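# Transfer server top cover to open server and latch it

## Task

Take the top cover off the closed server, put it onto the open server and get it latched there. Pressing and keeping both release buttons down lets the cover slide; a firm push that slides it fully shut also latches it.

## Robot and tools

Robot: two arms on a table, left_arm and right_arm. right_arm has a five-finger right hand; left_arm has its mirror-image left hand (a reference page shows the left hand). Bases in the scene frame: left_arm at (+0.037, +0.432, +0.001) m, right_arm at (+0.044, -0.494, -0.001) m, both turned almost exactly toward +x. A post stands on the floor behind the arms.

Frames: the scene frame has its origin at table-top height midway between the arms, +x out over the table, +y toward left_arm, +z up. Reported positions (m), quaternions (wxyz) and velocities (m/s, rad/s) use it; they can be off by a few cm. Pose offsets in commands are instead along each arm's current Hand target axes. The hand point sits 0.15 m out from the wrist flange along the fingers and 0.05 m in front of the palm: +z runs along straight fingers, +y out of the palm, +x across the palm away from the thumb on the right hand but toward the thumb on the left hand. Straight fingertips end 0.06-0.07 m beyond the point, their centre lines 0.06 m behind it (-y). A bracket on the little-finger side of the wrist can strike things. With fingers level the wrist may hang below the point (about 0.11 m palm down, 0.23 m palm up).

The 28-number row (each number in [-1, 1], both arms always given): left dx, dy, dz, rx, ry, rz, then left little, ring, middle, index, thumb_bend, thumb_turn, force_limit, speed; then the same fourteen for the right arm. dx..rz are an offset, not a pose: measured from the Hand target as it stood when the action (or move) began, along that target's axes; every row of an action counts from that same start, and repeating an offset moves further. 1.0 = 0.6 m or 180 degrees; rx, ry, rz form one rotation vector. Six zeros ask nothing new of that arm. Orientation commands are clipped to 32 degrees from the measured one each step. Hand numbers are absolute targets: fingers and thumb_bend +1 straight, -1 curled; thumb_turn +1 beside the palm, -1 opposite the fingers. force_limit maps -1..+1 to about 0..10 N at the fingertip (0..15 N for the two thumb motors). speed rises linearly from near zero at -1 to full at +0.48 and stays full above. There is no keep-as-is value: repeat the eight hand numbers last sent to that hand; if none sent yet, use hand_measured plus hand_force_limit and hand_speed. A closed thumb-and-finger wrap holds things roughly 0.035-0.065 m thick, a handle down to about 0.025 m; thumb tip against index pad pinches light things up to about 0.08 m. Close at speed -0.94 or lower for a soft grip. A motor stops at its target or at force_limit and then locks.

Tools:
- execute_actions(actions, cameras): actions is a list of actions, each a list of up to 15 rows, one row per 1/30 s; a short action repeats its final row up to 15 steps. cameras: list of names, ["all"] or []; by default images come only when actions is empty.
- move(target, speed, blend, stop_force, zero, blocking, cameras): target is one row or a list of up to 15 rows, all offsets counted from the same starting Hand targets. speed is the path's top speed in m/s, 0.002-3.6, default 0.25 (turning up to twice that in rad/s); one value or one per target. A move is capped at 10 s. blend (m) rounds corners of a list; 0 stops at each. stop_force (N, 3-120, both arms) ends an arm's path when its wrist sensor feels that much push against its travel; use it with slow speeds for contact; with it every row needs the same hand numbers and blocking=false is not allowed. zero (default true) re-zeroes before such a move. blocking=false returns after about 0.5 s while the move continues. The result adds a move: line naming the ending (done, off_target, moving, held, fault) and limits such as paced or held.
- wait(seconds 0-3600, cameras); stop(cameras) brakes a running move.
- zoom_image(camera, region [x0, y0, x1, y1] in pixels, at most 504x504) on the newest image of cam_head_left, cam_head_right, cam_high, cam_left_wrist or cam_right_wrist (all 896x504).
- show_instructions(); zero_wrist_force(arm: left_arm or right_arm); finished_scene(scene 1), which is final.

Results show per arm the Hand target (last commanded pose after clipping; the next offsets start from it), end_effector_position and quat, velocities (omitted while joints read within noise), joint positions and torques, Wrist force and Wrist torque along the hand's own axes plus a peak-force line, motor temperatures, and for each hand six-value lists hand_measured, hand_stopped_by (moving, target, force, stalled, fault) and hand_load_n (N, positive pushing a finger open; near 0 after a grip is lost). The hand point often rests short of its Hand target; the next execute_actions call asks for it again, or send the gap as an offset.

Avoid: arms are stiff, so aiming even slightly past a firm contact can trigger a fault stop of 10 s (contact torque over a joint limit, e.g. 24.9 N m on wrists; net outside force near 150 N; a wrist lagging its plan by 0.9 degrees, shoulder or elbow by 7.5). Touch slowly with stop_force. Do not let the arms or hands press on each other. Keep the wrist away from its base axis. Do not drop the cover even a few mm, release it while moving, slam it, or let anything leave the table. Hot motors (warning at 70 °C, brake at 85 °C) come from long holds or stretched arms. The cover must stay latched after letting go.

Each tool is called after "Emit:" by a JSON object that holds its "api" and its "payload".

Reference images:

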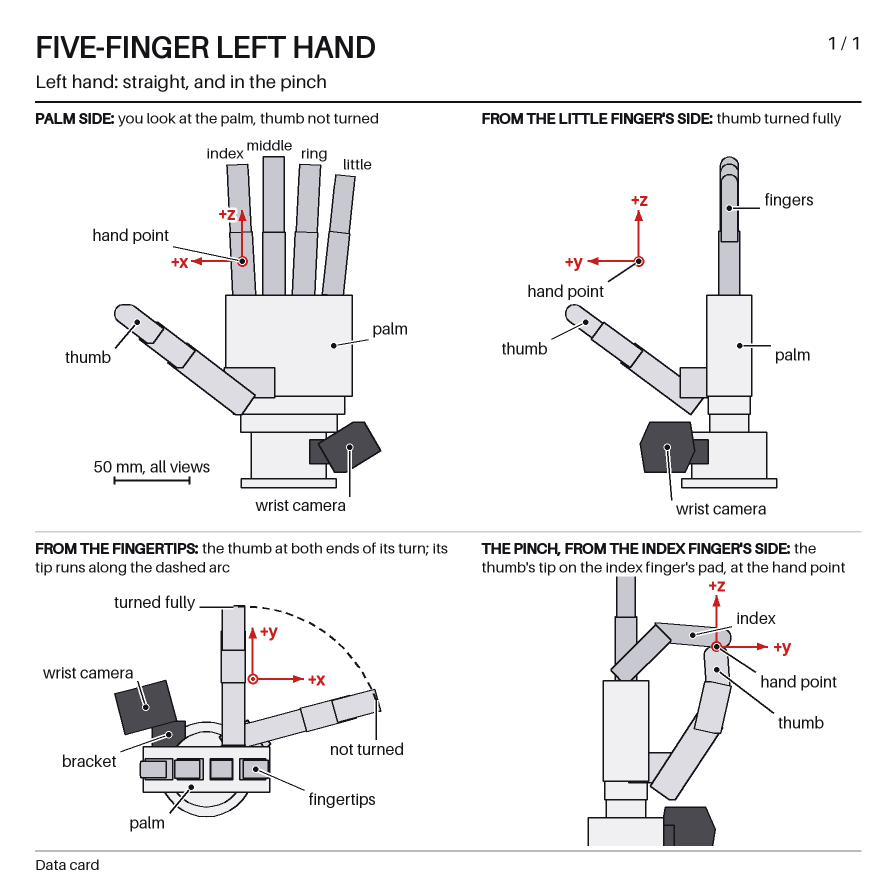

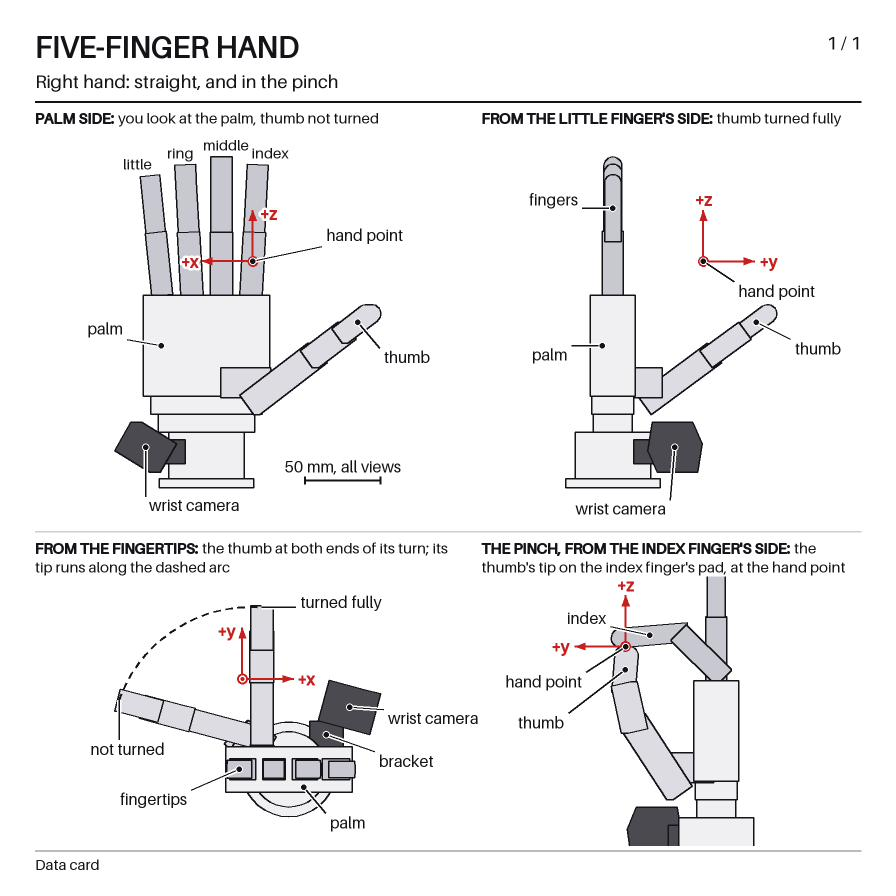

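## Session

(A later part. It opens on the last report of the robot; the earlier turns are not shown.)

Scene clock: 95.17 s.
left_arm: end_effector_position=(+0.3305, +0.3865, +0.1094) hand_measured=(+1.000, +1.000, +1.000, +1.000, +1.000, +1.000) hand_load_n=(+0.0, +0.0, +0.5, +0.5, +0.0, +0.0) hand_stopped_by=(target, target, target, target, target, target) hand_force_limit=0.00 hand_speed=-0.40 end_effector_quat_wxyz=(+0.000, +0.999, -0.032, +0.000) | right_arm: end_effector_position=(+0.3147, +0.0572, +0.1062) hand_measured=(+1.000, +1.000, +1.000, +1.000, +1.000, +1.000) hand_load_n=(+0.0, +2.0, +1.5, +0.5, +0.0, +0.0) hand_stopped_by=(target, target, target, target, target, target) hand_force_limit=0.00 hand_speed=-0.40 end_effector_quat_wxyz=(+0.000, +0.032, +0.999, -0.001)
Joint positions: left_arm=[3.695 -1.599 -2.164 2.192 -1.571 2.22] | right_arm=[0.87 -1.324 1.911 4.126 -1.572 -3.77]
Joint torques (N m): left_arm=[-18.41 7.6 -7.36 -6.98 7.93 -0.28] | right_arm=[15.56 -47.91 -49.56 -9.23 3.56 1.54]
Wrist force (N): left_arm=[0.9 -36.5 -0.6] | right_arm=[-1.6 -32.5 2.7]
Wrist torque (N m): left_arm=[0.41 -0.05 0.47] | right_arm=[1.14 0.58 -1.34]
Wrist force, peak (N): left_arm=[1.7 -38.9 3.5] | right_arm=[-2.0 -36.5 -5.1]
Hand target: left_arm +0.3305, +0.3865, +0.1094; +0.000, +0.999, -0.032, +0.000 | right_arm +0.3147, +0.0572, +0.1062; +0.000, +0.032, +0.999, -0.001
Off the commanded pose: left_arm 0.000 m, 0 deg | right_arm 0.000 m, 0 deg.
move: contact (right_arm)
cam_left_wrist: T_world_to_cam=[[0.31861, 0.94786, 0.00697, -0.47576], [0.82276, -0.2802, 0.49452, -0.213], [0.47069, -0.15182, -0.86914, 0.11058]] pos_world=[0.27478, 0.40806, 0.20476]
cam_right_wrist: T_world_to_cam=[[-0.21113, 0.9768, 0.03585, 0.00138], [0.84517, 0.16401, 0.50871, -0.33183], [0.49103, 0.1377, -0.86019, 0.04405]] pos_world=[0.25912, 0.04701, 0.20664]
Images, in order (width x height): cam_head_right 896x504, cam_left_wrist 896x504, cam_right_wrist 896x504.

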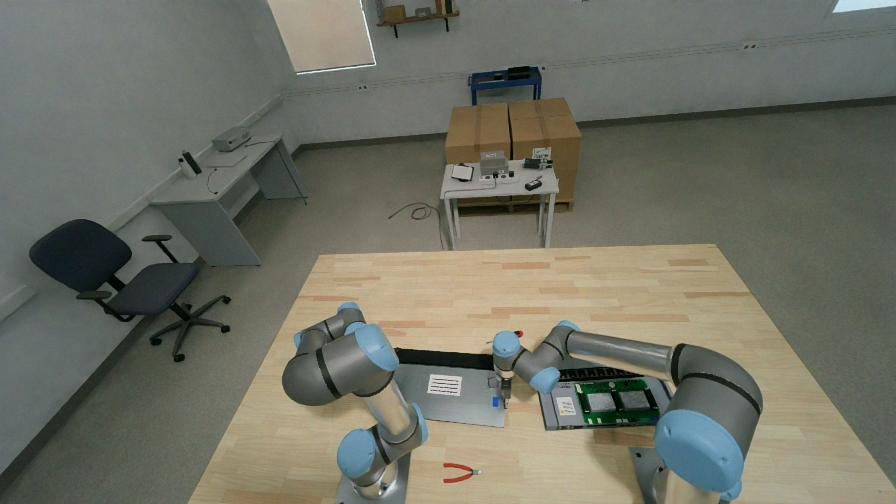

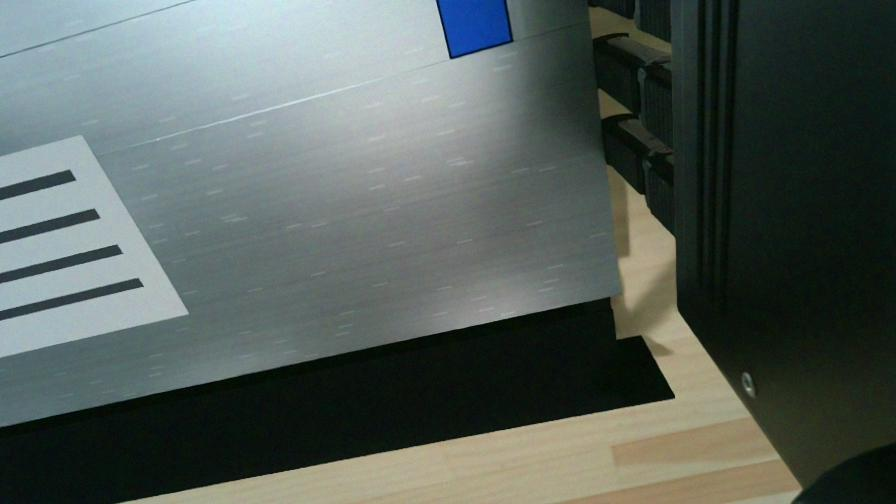

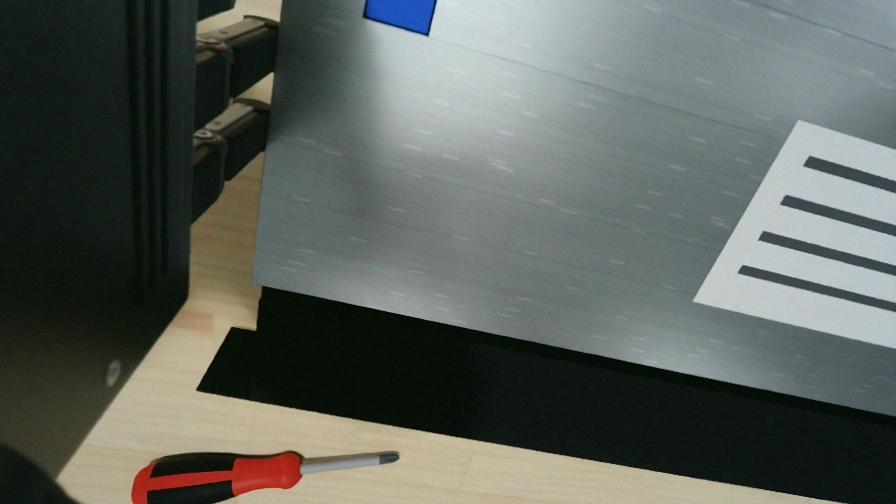

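Emit:
{"api": "move", "payload": {"target": [-0.00167,0.00133,-0.005,0,0,0,1,1,1,1,1,1,0,-0.4,0.00167,-0.00133,-0.005,0,0,0,1,1,1,1,1,1,0,-0.4], "speed": 0.02, "cameras": ["cam_left_wrist","cam_right_wrist"]}}

Emit:
{"api": "zoom_image", "payload": {"camera": "cam_left_wrist", "region": [540, 260, 700, 420]}}

Emit:
{"api": "zoom_image", "payload": {"camera": "cam_right_wrist", "region": [180, 260, 340, 420]}}

Scene clock: 96.40 s.
left_arm: end_effector_position=(+0.3295, +0.3858, +0.1123) hand_measured=(+1.000, +1.000, +1.000, +1.000, +1.000, +1.000) hand_load_n=(+0.0, +0.5, +1.0, +1.0, +0.0, +0.0) hand_stopped_by=(target, target, target, target, target, target) hand_force_limit=0.00 hand_speed=-0.40 end_effector_quat_wxyz=(+0.000, +0.999, -0.032, +0.000) | right_arm: end_effector_position=(+0.3137, +0.0566, +0.1092) hand_measured=(+1.000, +1.000, +1.000, +1.000, +1.000, +1.000) hand_load_n=(+0.0, +1.5, +1.0, +0.0, +0.0, +0.0) hand_stopped_by=(target, target, target, target, target, target) hand_force_limit=0.00 hand_speed=-0.40 end_effector_quat_wxyz=(+0.000, +0.032, +0.999, -0.001)
Joint positions: left_arm=[3.695 -1.592 -2.163 2.184 -1.571 2.219] | right_arm=[0.871 -1.33 1.91 4.133 -1.572 -3.769]
Joint torques (N m): left_arm=[-20.84 21.68 12.48 -14.22 9 -1.43] | right_arm=[14.5 -48.63 -46.48 -6.96 3.67 1.7]
Wrist force (N): left_arm=[5.2 -48.2 10.5] | right_arm=[-1.8 -23.7 3.1]
Wrist torque (N m): left_arm=[0.16 0.30 0.86] | right_arm=[0.74 0.53 -1.10]
Wrist force, peak (N): left_arm=[5.2 -48.2 10.5] | right_arm=[-1.8 -33.6 2.9]
Hand target: left_arm +0.3295, +0.3857, +0.1124; +0.000, +0.999, -0.032, +0.000 | right_arm +0.3136, +0.0565, +0.1092; +0.000, +0.032, +0.999, -0.001
Off the commanded pose: left_arm 0.000 m, 0 deg | right_arm 0.000 m, 0 deg.
move: done
cam_left_wrist: T_world_to_cam=[[0.31861, 0.94786, 0.00697, -0.4748], [0.82276, -0.28019, 0.49452, -0.21376], [0.47069, -0.15182, -0.86914, 0.11338]] pos_world=[0.27378, 0.40736, 0.20756]
cam_right_wrist: T_world_to_cam=[[-0.2111, 0.9768, 0.03598, 0.00162], [0.84518, 0.16392, 0.50872, -0.33236], [0.49102, 0.1378, -0.86018, 0.04711]] pos_world=[0.25812, 0.04641, 0.20954]

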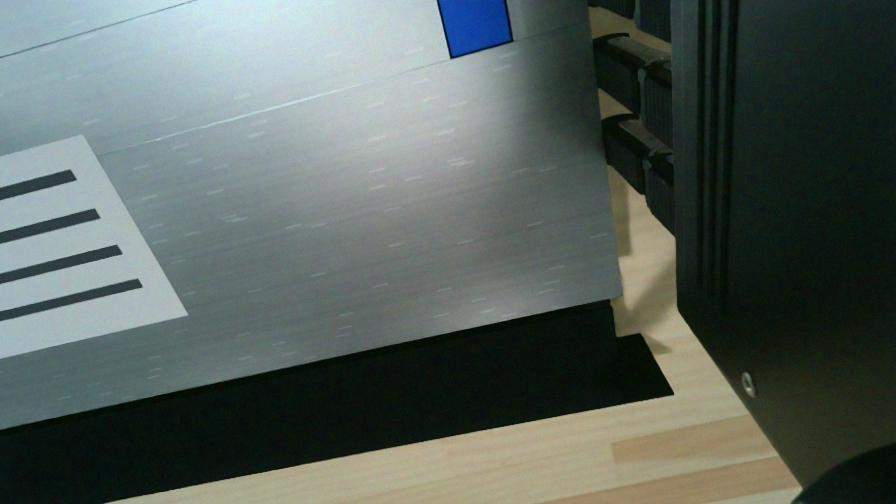

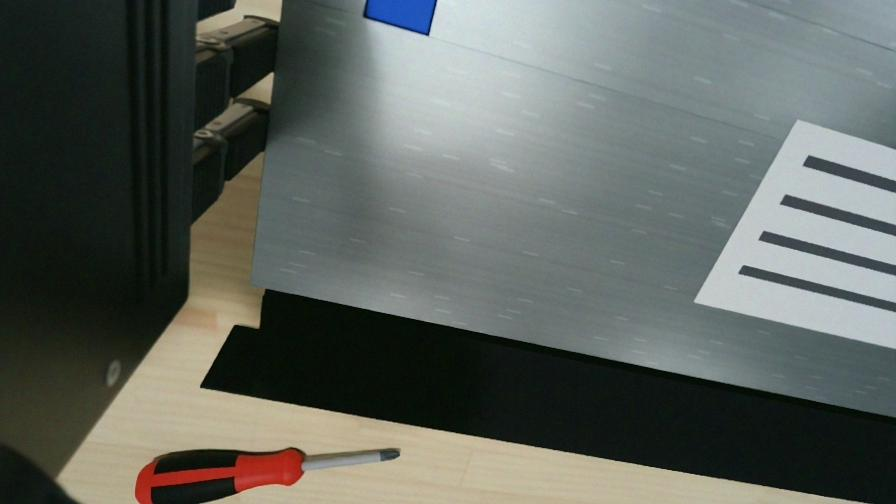

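Scaled by 3.150.

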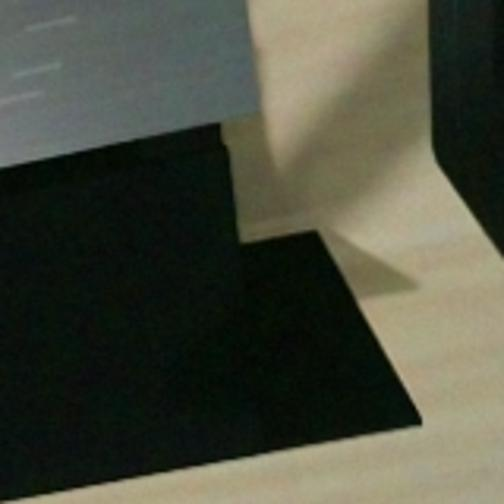

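Scaled by 3.150.

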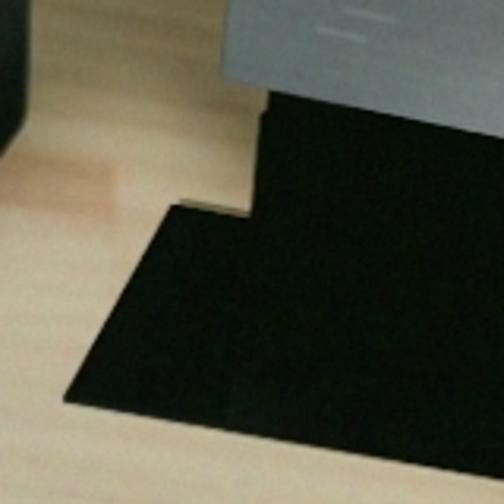

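Emit:
{"api": "move", "payload": {"target": [0,-0.00125,0,0,0,0,1,1,1,1,1,1,0,-0.4,0,0.00125,0,0,0,0,1,1,1,1,1,1,0,-0.4], "speed": 0.02}}

Scene clock: 97.07 s.
left_arm: end_effector_position=(+0.3295, +0.3864, +0.1124) hand_measured=(+1.000, +1.000, +1.000, +1.000, +1.000, +1.000) hand_load_n=(+0.0, +0.0, +0.5, +0.5, +0.0, +0.0) hand_stopped_by=(target, target, target, target, target, target) hand_force_limit=0.00 hand_speed=-0.40 end_effector_quat_wxyz=(+0.000, +0.999, -0.032, +0.000) | right_arm: end_effector_position=(+0.3137, +0.0572, +0.1092) hand_measured=(+1.000, +1.000, +1.000, +1.000, +1.000, +1.000) hand_load_n=(+0.0, +2.0, +1.5, +0.5, -0.5, +0.0) hand_stopped_by=(target, target, target, target, target, target) hand_force_limit=0.00 hand_speed=-0.40 end_effector_quat_wxyz=(+0.000, +0.032, +0.999, -0.001)
Joint positions: left_arm=[3.697 -1.592 -2.162 2.183 -1.571 2.222] | right_arm=[0.872 -1.329 1.909 4.134 -1.572 -3.768]
Joint torques (N m): left_arm=[4.37 8.99 13.75 -8.26 9.07 3.65] | right_arm=[17.41 -28.71 -50.88 -9.97 3.77 1.71]
Wrist force (N): left_arm=[1.7 -38.3 3.6] | right_arm=[-2.2 -33.7 2.9]
Wrist torque (N m): left_arm=[0.35 0.19 0.49] | right_arm=[1.21 0.51 -1.38]
Wrist force, peak (N): left_arm=[5.5 -48.7 11.7] | right_arm=[-2.4 -34.5 2.8]
Hand target: left_arm +0.3295, +0.3865, +0.1124; +0.000, +0.999, -0.032, +0.000 | right_arm +0.3137, +0.0573, +0.1092; +0.000, +0.032, +0.999, -0.001
Off the commanded pose: left_arm 0.000 m, 0 deg | right_arm 0.000 m, 0 deg.
move: done

Emit:
{"api": "move", "payload": {"target": [0,0,0.014,0,0,0,1,1,1,1,1,1,0,-0.4,0,0,0.014,0,0,0,1,1,1,1,1,1,0,-0.4], "speed": 0.01, "stop_force": 6, "cameras": ["cam_left_wrist","cam_right_wrist"]}}

Emit:
{"api": "zoom_image", "payload": {"camera": "cam_left_wrist", "region": [540, 260, 700, 420]}}

Emit:
{"api": "zoom_image", "payload": {"camera": "cam_right_wrist", "region": [180, 260, 340, 420]}}

Scene clock: 99.20 s.
left_arm: end_effector_position=(+0.3295, +0.3865, +0.1053) hand_measured=(+1.000, +1.000, +1.000, +1.000, +1.000, +1.000) hand_load_n=(+0.0, +0.0, +0.5, +1.0, -0.5, +0.0) hand_stopped_by=(target, target, target, target, target, target) hand_force_limit=0.00 hand_speed=-0.40 end_effector_quat_wxyz=(+0.000, +0.999, -0.032, +0.000) | right_arm: end_effector_position=(+0.3137, +0.0573, +0.1052) hand_measured=(+1.000, +1.000, +1.000, +1.000, +1.000, +1.000) hand_load_n=(+0.0, +2.5, +2.0, +0.5, +0.0, +0.0) hand_stopped_by=(target, target, target, target, target, target) hand_force_limit=0.00 hand_speed=-0.40 end_effector_quat_wxyz=(+0.000, +0.032, +0.999, -0.001)
Joint positions: left_arm=[3.697 -1.603 -2.173 2.205 -1.571 2.222] | right_arm=[0.872 -1.323 1.913 4.123 -1.572 -3.768]
Joint torques (N m): left_arm=[5.36 21.22 12.91 -12.19 8.72 3.42] | right_arm=[15.45 -47.27 -50.12 -10.01 3.96 1.26]
Wrist force (N): left_arm=[5.3 -38.7 4.1] | right_arm=[-3.6 -34.8 1.6]
Wrist torque (N m): left_arm=[0.28 0.27 0.77] | right_arm=[1.25 0.48 -1.50]
Wrist force, peak (N): left_arm=[8.1 -40.2 3.4] | right_arm=[-2.7 -35.8 1.2]
Hand target: left_arm +0.3295, +0.3865, +0.1053; +0.000, +0.999, -0.032, +0.000 (not the last commanded pose) | right_arm +0.3137, +0.0573, +0.1052; +0.000, +0.032, +0.999, -0.001 (not the last commanded pose)
Off the commanded pose: left_arm 0.001 m, 0 deg | right_arm 0.004 m, 0 deg.
move: contact (left_arm, right_arm)
cam_left_wrist: T_world_to_cam=[[0.31861, 0.94786, 0.00697, -0.47541], [0.82276, -0.2802, 0.49452, -0.21015], [0.47069, -0.15182, -0.86914, 0.10749]] pos_world=[0.27378, 0.40806, 0.20066]
cam_right_wrist: T_world_to_cam=[[-0.21105, 0.97682, 0.0359, 0.00108], [0.84519, 0.16392, 0.50871, -0.33049], [0.49103, 0.1377, -0.86019, 0.04366]] pos_world=[0.25812, 0.04711, 0.20564]

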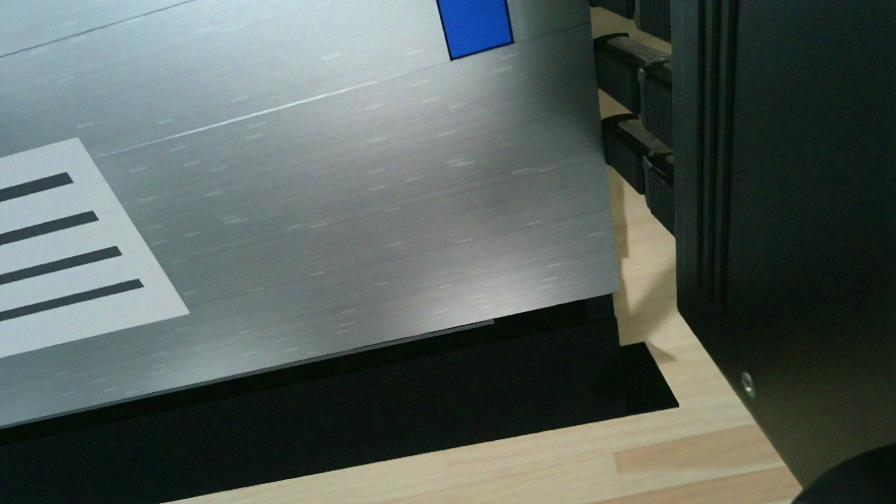

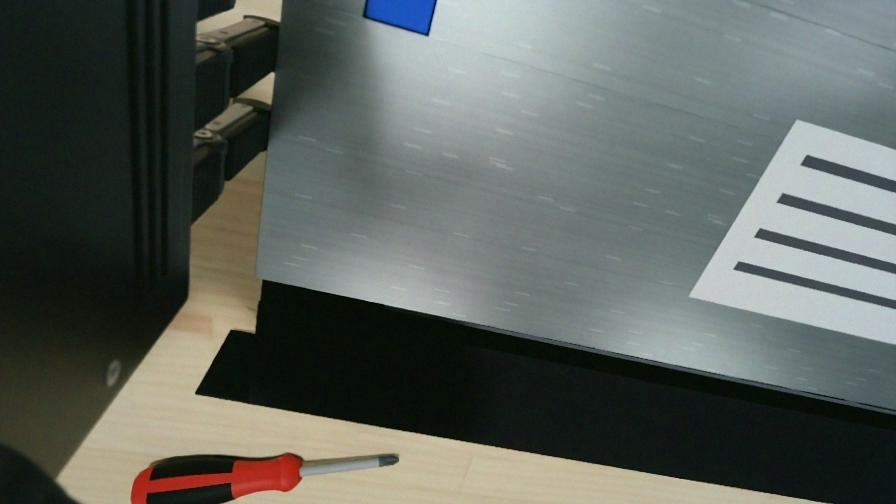

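Scaled by 3.150.

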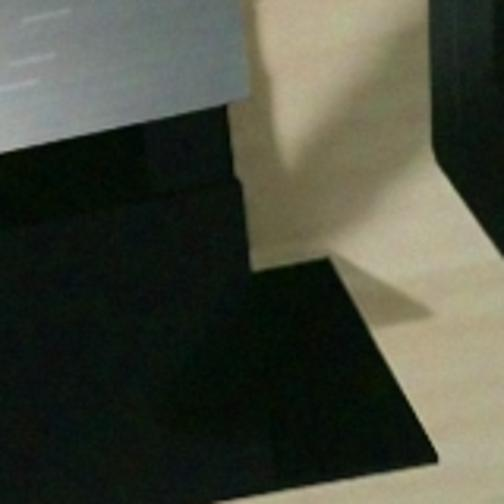

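Scaled by 3.150.

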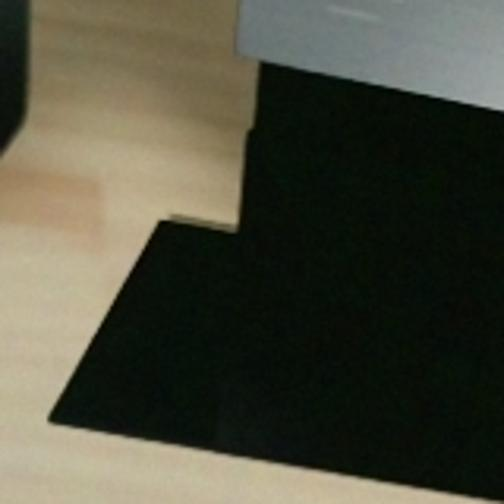

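Emit:
{"api": "move", "payload": {"target": [0,0,0.0017,0,0,0,1,1,1,1,1,1,0,-0.4,0,0,0.0073,0,0,0,1,1,1,1,1,1,0,-0.4], "speed": 0.006, "stop_force": 10, "cameras": ["cam_left_wrist","cam_right_wrist","cam_high"]}}

Emit:
{"api": "zoom_image", "payload": {"camera": "cam_right_wrist", "region": [180, 260, 340, 420]}}

Scene clock: 101.73 s.
left_arm: end_effector_position=(+0.3295, +0.3865, +0.1043) hand_measured=(+1.000, +1.000, +1.000, +1.000, +1.000, +1.000) hand_load_n=(+0.0, +0.0, +0.5, +0.5, +0.0, +0.0) hand_stopped_by=(target, target, target, target, target, target) hand_force_limit=0.00 hand_speed=-0.40 end_effector_quat_wxyz=(+0.000, +0.999, -0.032, +0.000) | right_arm: end_effector_position=(+0.3137, +0.0573, +0.1021) hand_measured=(+1.000, +1.000, +1.000, +1.000, +1.000, +1.000) hand_load_n=(+0.0, +2.5, +1.5, +0.0, +0.0, +0.0) hand_stopped_by=(target, target, target, target, target, target) hand_force_limit=0.00 hand_speed=-0.40 end_effector_quat_wxyz=(+0.000, +0.032, +0.999, -0.001)
Joint positions: left_arm=[3.697 -1.605 -2.174 2.208 -1.571 2.222] | right_arm=[0.872 -1.319 1.917 4.115 -1.572 -3.768]
Joint torques (N m): left_arm=[2.67 7.22 -6.98 -8.32 8.64 3.54] | right_arm=[14.42 -44.28 -46.84 -9.03 3.93 0.96]
Wrist force (N): left_arm=[2.1 -39.4 2.7] | right_arm=[-3.1 -34.8 -6.1]
Wrist torque (N m): left_arm=[0.33 -0.05 0.62] | right_arm=[1.86 0.84 -1.50]
Wrist force, peak (N): left_arm=[4.4 -41.0 1.6] | right_arm=[-0.6 -40.1 -17.1]
Hand target: left_arm +0.3295, +0.3865, +0.1043; +0.000, +0.999, -0.032, +0.000 | right_arm +0.3137, +0.0573, +0.1021; +0.000, +0.032, +0.999, -0.001 (not the last commanded pose)
Off the commanded pose: left_arm 0.000 m, 0 deg | right_arm 0.001 m, 0 deg.
move: contact (right_arm)
cam_left_wrist: T_world_to_cam=[[0.31861, 0.94786, 0.00697, -0.47541], [0.82276, -0.2802, 0.49452, -0.20961], [0.47069, -0.15182, -0.86914, 0.10653]] pos_world=[0.27378, 0.40806, 0.19956]
cam_right_wrist: T_world_to_cam=[[-0.2111, 0.9768, 0.03598, 0.00119], [0.84518, 0.16392, 0.50872, -0.32892], [0.49102, 0.1378, -0.86018, 0.04099]] pos_world=[0.25812, 0.04711, 0.20254]
Images, in order (width x height): cam_high 896x504, cam_left_wrist 896x504, cam_right_wrist 896x504.

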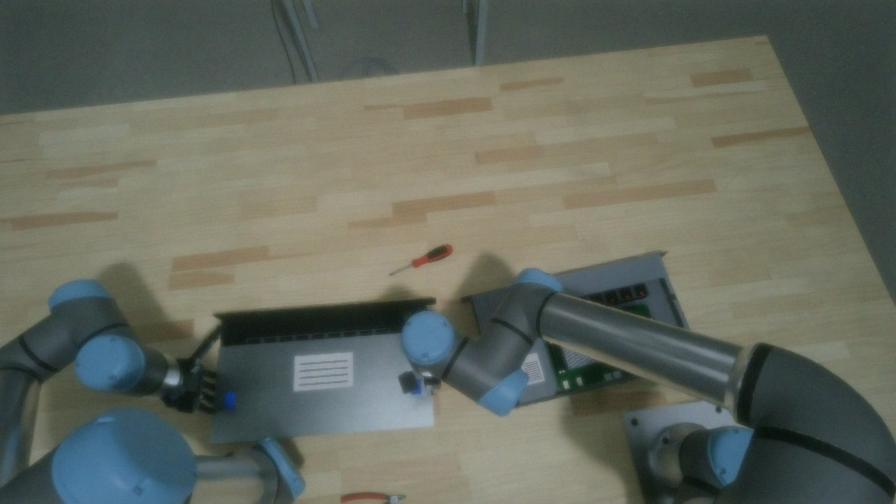

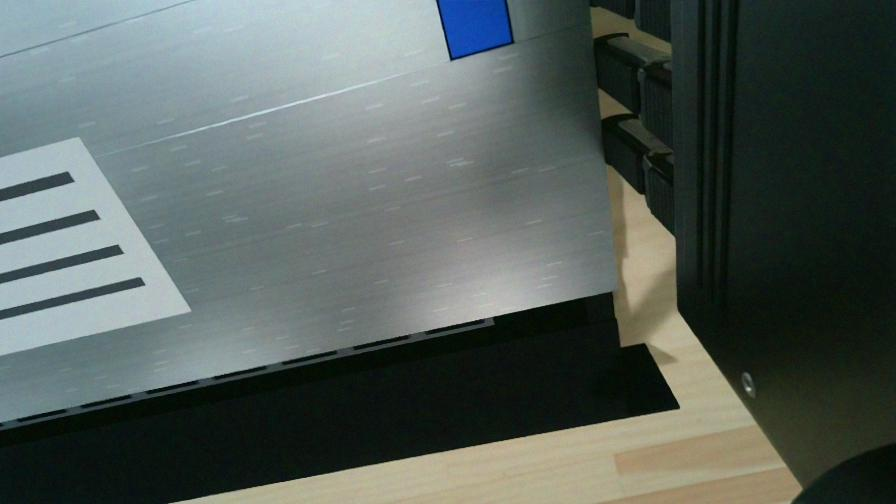

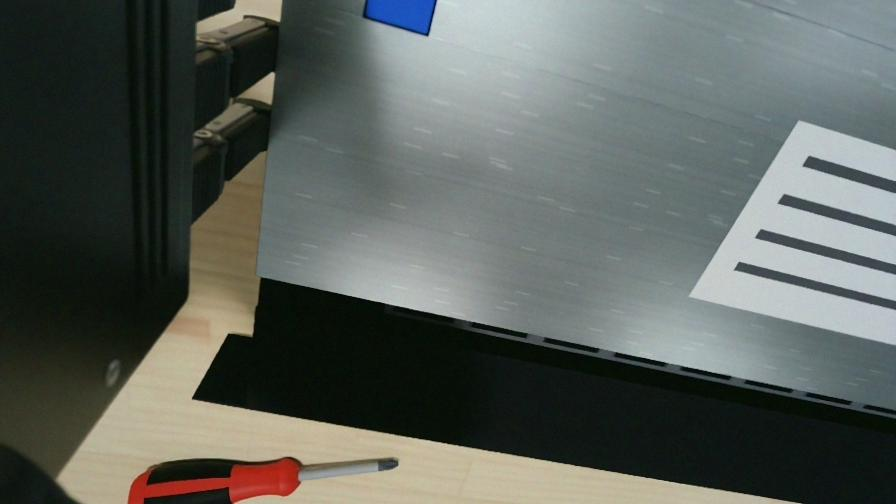

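Scaled by 3.150.

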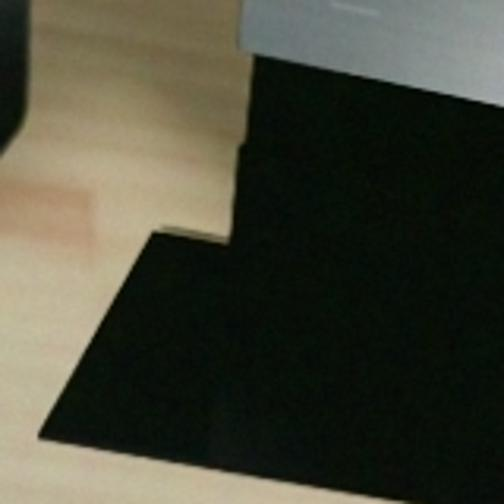

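Emit:
{"api": "move", "payload": {"target": [0,0,0.0033,0,0,0,1,1,1,1,1,1,0,-0.4,0,0,0,0,0,0,1,1,1,1,1,1,0,-0.4], "speed": 0.005, "stop_force": 8, "cameras": ["cam_left_wrist","cam_right_wrist"]}}

Emit:
{"api": "zoom_image", "payload": {"camera": "cam_left_wrist", "region": [540, 260, 700, 420]}}

Scene clock: 103.43 s.
left_arm: end_effector_position=(+0.3295, +0.3865, +0.1038) hand_measured=(+1.000, +1.000, +1.000, +1.000, +1.000, +1.000) hand_load_n=(+0.0, +0.0, +0.5, +1.0, +0.0, +0.0) hand_stopped_by=(target, target, target, target, target, target) hand_force_limit=0.00 hand_speed=-0.40 end_effector_quat_wxyz=(+0.000, +0.999, -0.032, +0.000) | right_arm: end_effector_position=(+0.3137, +0.0573, +0.1021) hand_measured=(+1.000, +1.000, +1.000, +1.000, +1.000, +1.000) hand_load_n=(+0.0, +2.5, +1.5, +0.5, +0.0, +0.0) hand_stopped_by=(target, target, target, target, target, target) hand_force_limit=0.00 hand_speed=-0.40 end_effector_quat_wxyz=(+0.000, +0.032, +0.999, -0.001)
Joint positions: left_arm=[3.697 -1.606 -2.175 2.21 -1.571 2.222] | right_arm=[0.872 -1.319 1.917 4.115 -1.572 -3.768]
Joint torques (N m): left_arm=[2.07 17.58 5.88 -11.01 8.6 3.34] | right_arm=[15.21 -44.39 -47.44 -11.06 4.01 0.87]
Wrist force (N): left_arm=[3.5 -41.8 -7.0] | right_arm=[-3.0 -34.9 -6.1]
Wrist torque (N m): left_arm=[0.90 -0.06 0.74] | right_arm=[1.86 0.83 -1.49]
Wrist force, peak (N): left_arm=[3.8 -42.0 -10.0] | right_arm=[-3.4 -35.1 -6.1]
Hand target: left_arm +0.3295, +0.3865, +0.1038; +0.000, +0.999, -0.032, +0.000 (not the last commanded pose) | right_arm +0.3137, +0.0573, +0.1021; +0.000, +0.032, +0.999, -0.001
Off the commanded pose: left_arm 0.001 m, 0 deg | right_arm 0.000 m, 0 deg.
move: contact (left_arm)
cam_left_wrist: T_world_to_cam=[[0.31861, 0.94786, 0.00697, -0.4754], [0.82276, -0.2802, 0.49452, -0.20936], [0.47069, -0.15182, -0.86914, 0.1061]] pos_world=[0.27378, 0.40806, 0.19906]
cam_right_wrist: T_world_to_cam=[[-0.2111, 0.9768, 0.03598, 0.00119], [0.84518, 0.16392, 0.50872, -0.32892], [0.49102, 0.1378, -0.86018, 0.04099]] pos_world=[0.25812, 0.04711, 0.20254]

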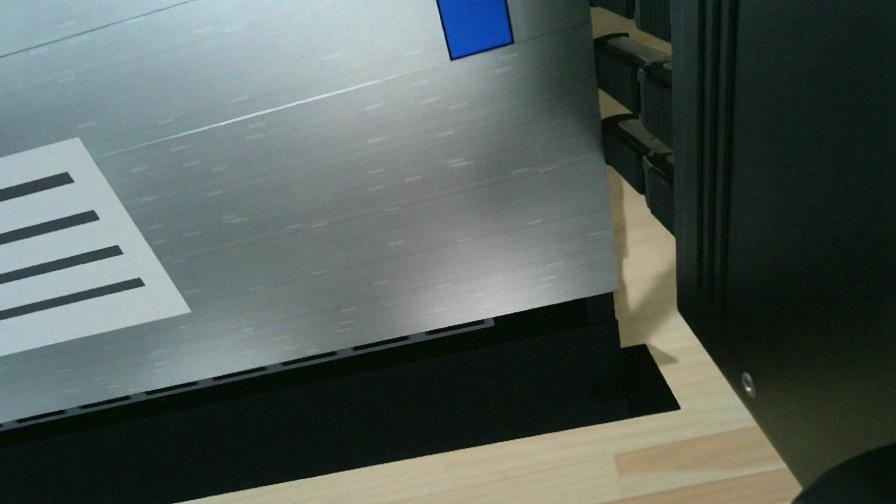

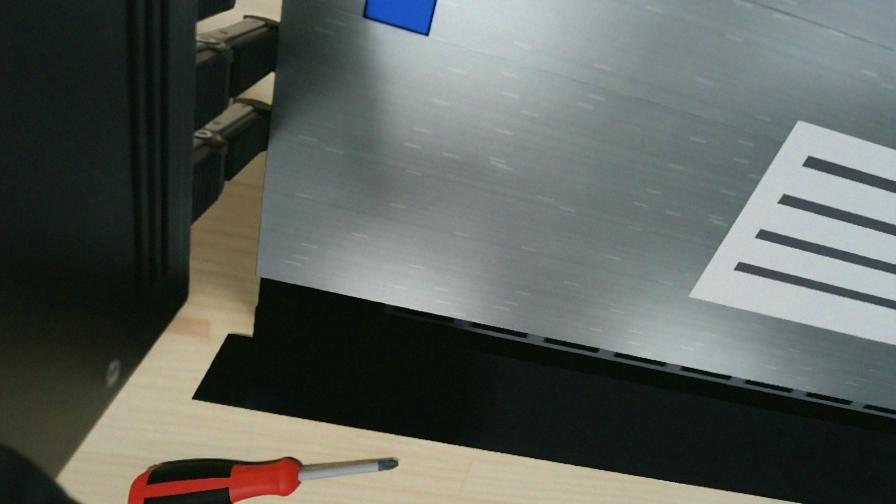

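Scaled by 3.150.

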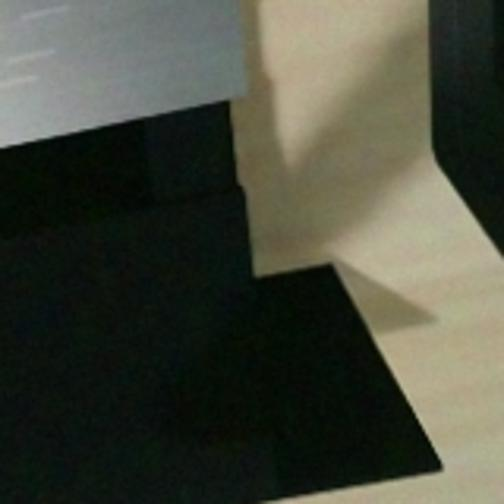

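Emit:
{"api": "move", "payload": {"target": [0.0208,0,0,0,0,0,1,1,1,1,1,1,0,-0.4,-0.0208,0,0,0,0,0,1,1,1,1,1,1,0,-0.4], "speed": 0.015, "stop_force": 25, "cameras": ["cam_left_wrist","cam_right_wrist","cam_high"]}}

Emit:
{"api": "zoom_image", "payload": {"camera": "cam_left_wrist", "region": [540, 260, 700, 420]}}

Emit:
{"api": "zoom_image", "payload": {"camera": "cam_high", "region": [190, 280, 500, 450]}}

Scene clock: 105.50 s.
left_arm: end_effector_position=(+0.3420, +0.3857, +0.1038) hand_measured=(+1.000, +1.000, +1.000, +1.000, +1.000, +1.000) hand_load_n=(+0.0, +0.0, +0.5, +1.0, +0.0, +0.0) hand_stopped_by=(target, target, target, target, target, target) hand_force_limit=0.00 hand_speed=-0.40 end_effector_quat_wxyz=(+0.000, +0.999, -0.032, +0.000) | right_arm: end_effector_position=(+0.3261, +0.0565, +0.1021) hand_measured=(+1.000, +1.000, +1.000, +1.000, +1.000, +1.000) hand_load_n=(+0.0, +2.0, +1.5, +1.0, +0.0, +0.0) hand_stopped_by=(target, target, target, target, target, target) hand_force_limit=0.00 hand_speed=-0.40 end_effector_quat_wxyz=(+0.000, +0.032, +0.999, -0.001)
Joint positions: left_arm=[3.666 -1.638 -2.14 2.207 -1.571 2.191] | right_arm=[0.853 -1.309 1.904 4.118 -1.572 -3.787]
Joint torques (N m): left_arm=[-19.87 6.58 14 -7.68 7.46 -1.97] | right_arm=[-6.55 -28.71 -53.63 -10.87 1.71 -1.52]
Wrist force (N): left_arm=[-7.5 -40.4 -10.1] | right_arm=[6.0 -35.2 0.9]
Wrist torque (N m): left_arm=[1.15 -0.43 0.28] | right_arm=[1.46 1.12 -0.80]
Wrist force, peak (N): left_arm=[-15.0 -42.7 -8.7] | right_arm=[13.3 -37.8 -11.2]
Hand target: left_arm +0.3420, +0.3857, +0.1038; +0.000, +0.999, -0.032, +0.000 | right_arm +0.3262, +0.0565, +0.1021; +0.000, +0.032, +0.999, -0.001
Off the commanded pose: left_arm 0.000 m, 0 deg | right_arm 0.000 m, 0 deg.
move: done
cam_left_wrist: T_world_to_cam=[[0.31861, 0.94786, 0.00697, -0.47863], [0.82276, -0.2802, 0.49452, -0.21987], [0.47069, -0.15182, -0.86914, 0.10009]] pos_world=[0.28628, 0.40726, 0.19906]
cam_right_wrist: T_world_to_cam=[[-0.21112, 0.9768, 0.03597, 0.00461], [0.84515, 0.16393, 0.50877, -0.33935], [0.49106, 0.13781, -0.86015, 0.03495]] pos_world=[0.27062, 0.04631, 0.20254]
Images, in order (width x height): cam_high 896x504, cam_left_wrist 896x504, cam_right_wrist 896x504.

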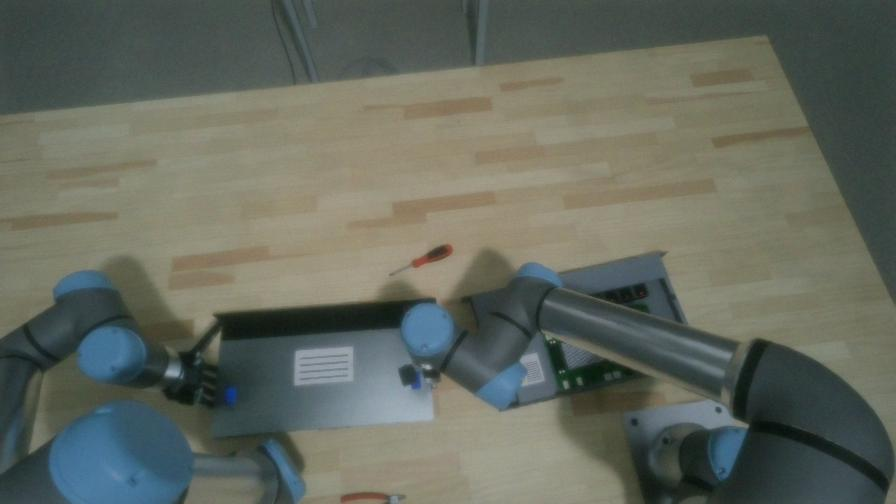

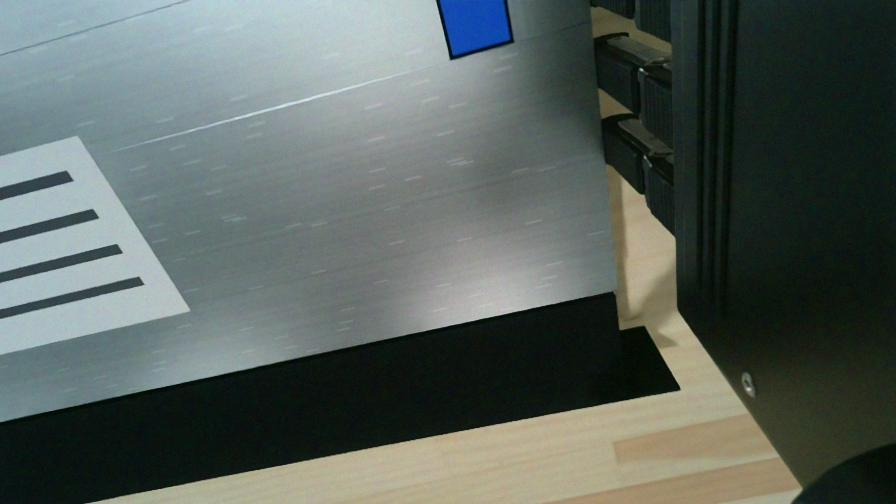

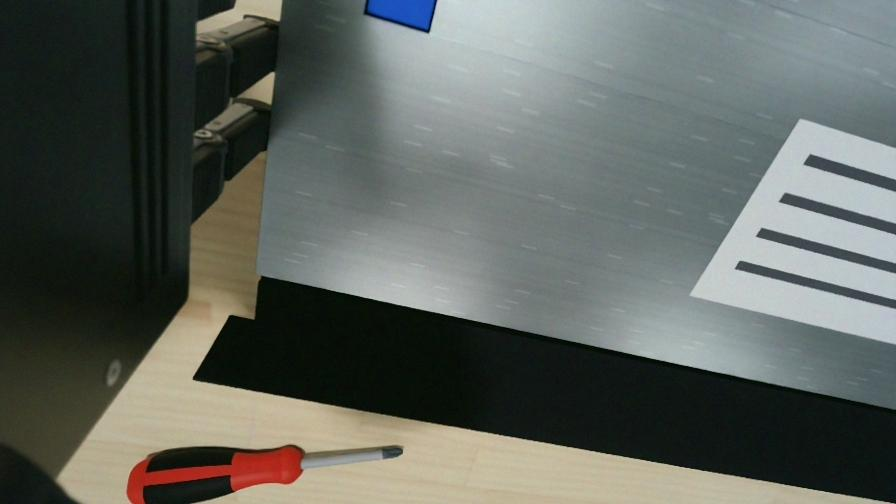

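Scaled by 3.150.

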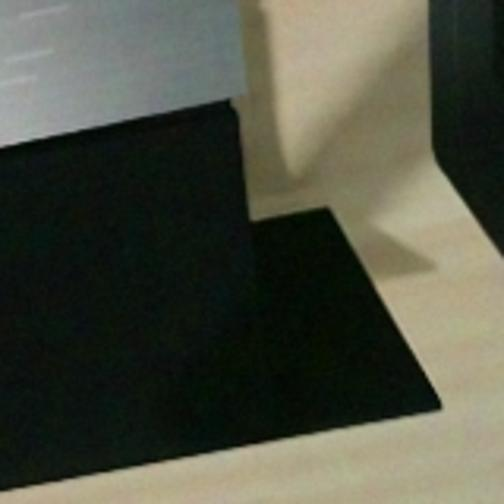

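Scaled by 1.626.

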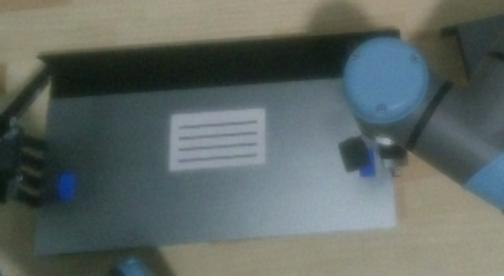

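Emit:
{"api": "move", "payload": {"target": [0.0058,0,0,0,0,0,1,1,1,1,1,1,0,-0.4,-0.0058,0,0,0,0,0,1,1,1,1,1,1,0,-0.4], "speed": 0.01, "stop_force": 30, "cameras": ["cam_left_wrist","cam_right_wrist","cam_high"]}}

Emit:
{"api": "zoom_image", "payload": {"camera": "cam_left_wrist", "region": [540, 260, 700, 420]}}

Emit:
{"api": "zoom_image", "payload": {"camera": "cam_right_wrist", "region": [180, 260, 340, 420]}}

Scene clock: 107.30 s.
left_arm: end_effector_position=(+0.3454, +0.3855, +0.1038) hand_measured=(+1.000, +1.000, +1.000, +1.000, +1.000, +1.000) hand_load_n=(+0.0, +0.5, +0.5, +1.0, +0.0, +0.0) hand_stopped_by=(target, target, target, target, target, target) hand_force_limit=0.00 hand_speed=-0.40 end_effector_quat_wxyz=(+0.000, +0.999, -0.032, +0.000) | right_arm: end_effector_position=(+0.3296, +0.0563, +0.1021) hand_measured=(+1.000, +1.000, +1.000, +1.000, +1.000, +1.000) hand_load_n=(+0.0, +2.5, +2.0, +0.5, -0.5, +0.0) hand_stopped_by=(target, target, target, target, target, target) hand_force_limit=0.00 hand_speed=-0.40 end_effector_quat_wxyz=(+0.000, +0.032, +0.999, -0.001)
Joint positions: left_arm=[3.658 -1.647 -2.131 2.207 -1.571 2.183] | right_arm=[0.848 -1.306 1.9 4.119 -1.572 -3.792]
Joint torques (N m): left_arm=[-18.79 11.88 22.14 -3.14 12.09 -2.24] | right_arm=[-10.85 -27.43 -55.76 -15.79 0.3 -1.47]
Wrist force (N): left_arm=[-16.8 -36.6 0.7] | right_arm=[17.0 -40.6 -5.4]
Wrist torque (N m): left_arm=[0.45 -0.44 -0.38] | right_arm=[1.94 1.59 -0.40]
Wrist force, peak (N): left_arm=[-18.1 -39.5 -4.1] | right_arm=[17.0 -40.6 -5.4]
Hand target: left_arm +0.3454, +0.3855, +0.1038; +0.000, +0.999, -0.032, +0.000 | right_arm +0.3296, +0.0563, +0.1021; +0.000, +0.032, +0.999, -0.001
Off the commanded pose: left_arm 0.000 m, 0 deg | right_arm 0.000 m, 0 deg.
move: done
cam_left_wrist: T_world_to_cam=[[0.31861, 0.94786, 0.00697, -0.47952], [0.82276, -0.2802, 0.49452, -0.22273], [0.47069, -0.15182, -0.86914, 0.09846]] pos_world=[0.28968, 0.40706, 0.19906]
cam_right_wrist: T_world_to_cam=[[-0.2111, 0.9768, 0.03598, 0.00564], [0.84518, 0.16392, 0.50872, -0.34226], [0.49102, 0.1378, -0.86018, 0.03329]] pos_world=[0.27412, 0.04601, 0.20254]
Images, in order (width x height): cam_high 896x504, cam_left_wrist 896x504, cam_right_wrist 896x504.

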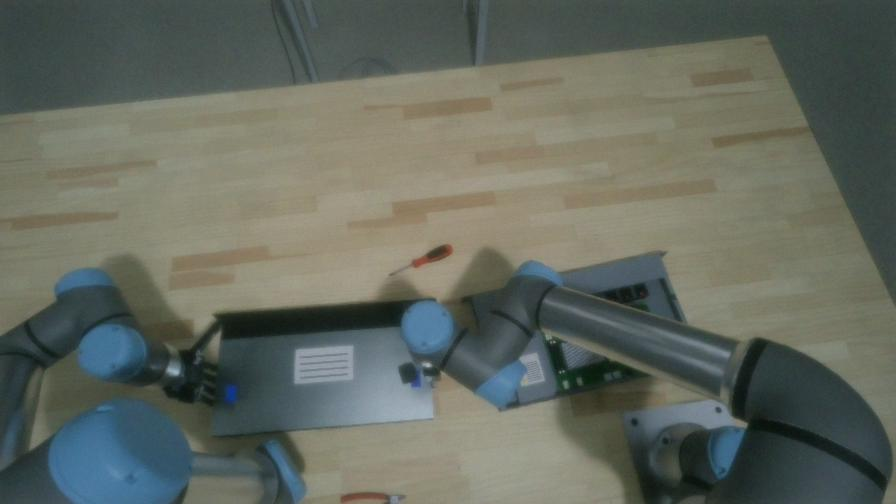

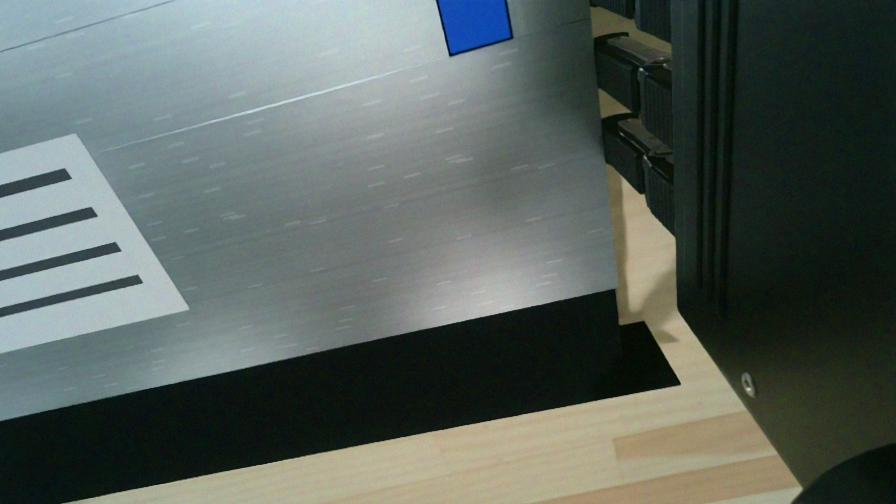

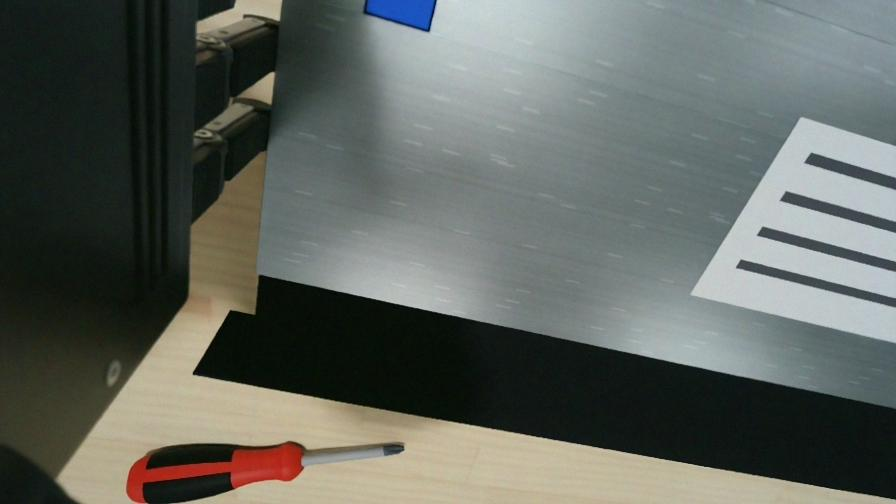

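Scaled by 3.150.

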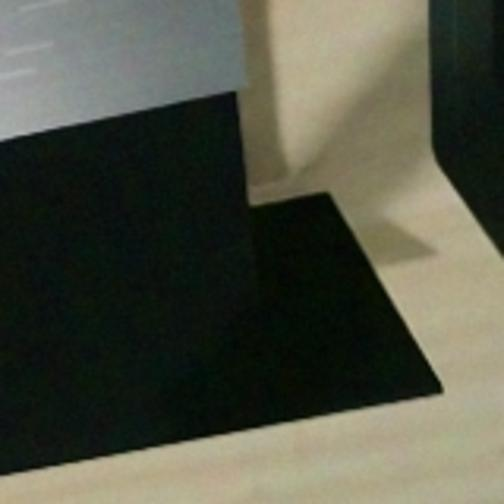

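Scaled by 3.150.

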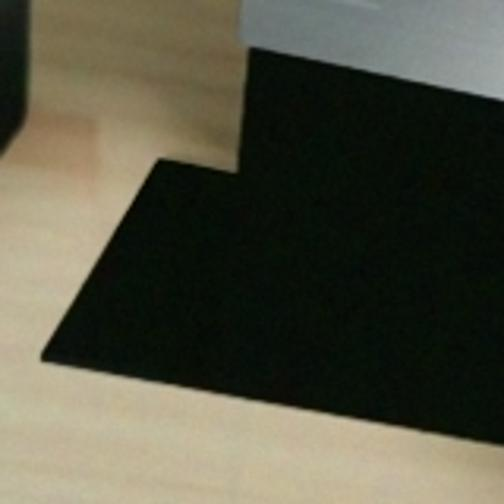

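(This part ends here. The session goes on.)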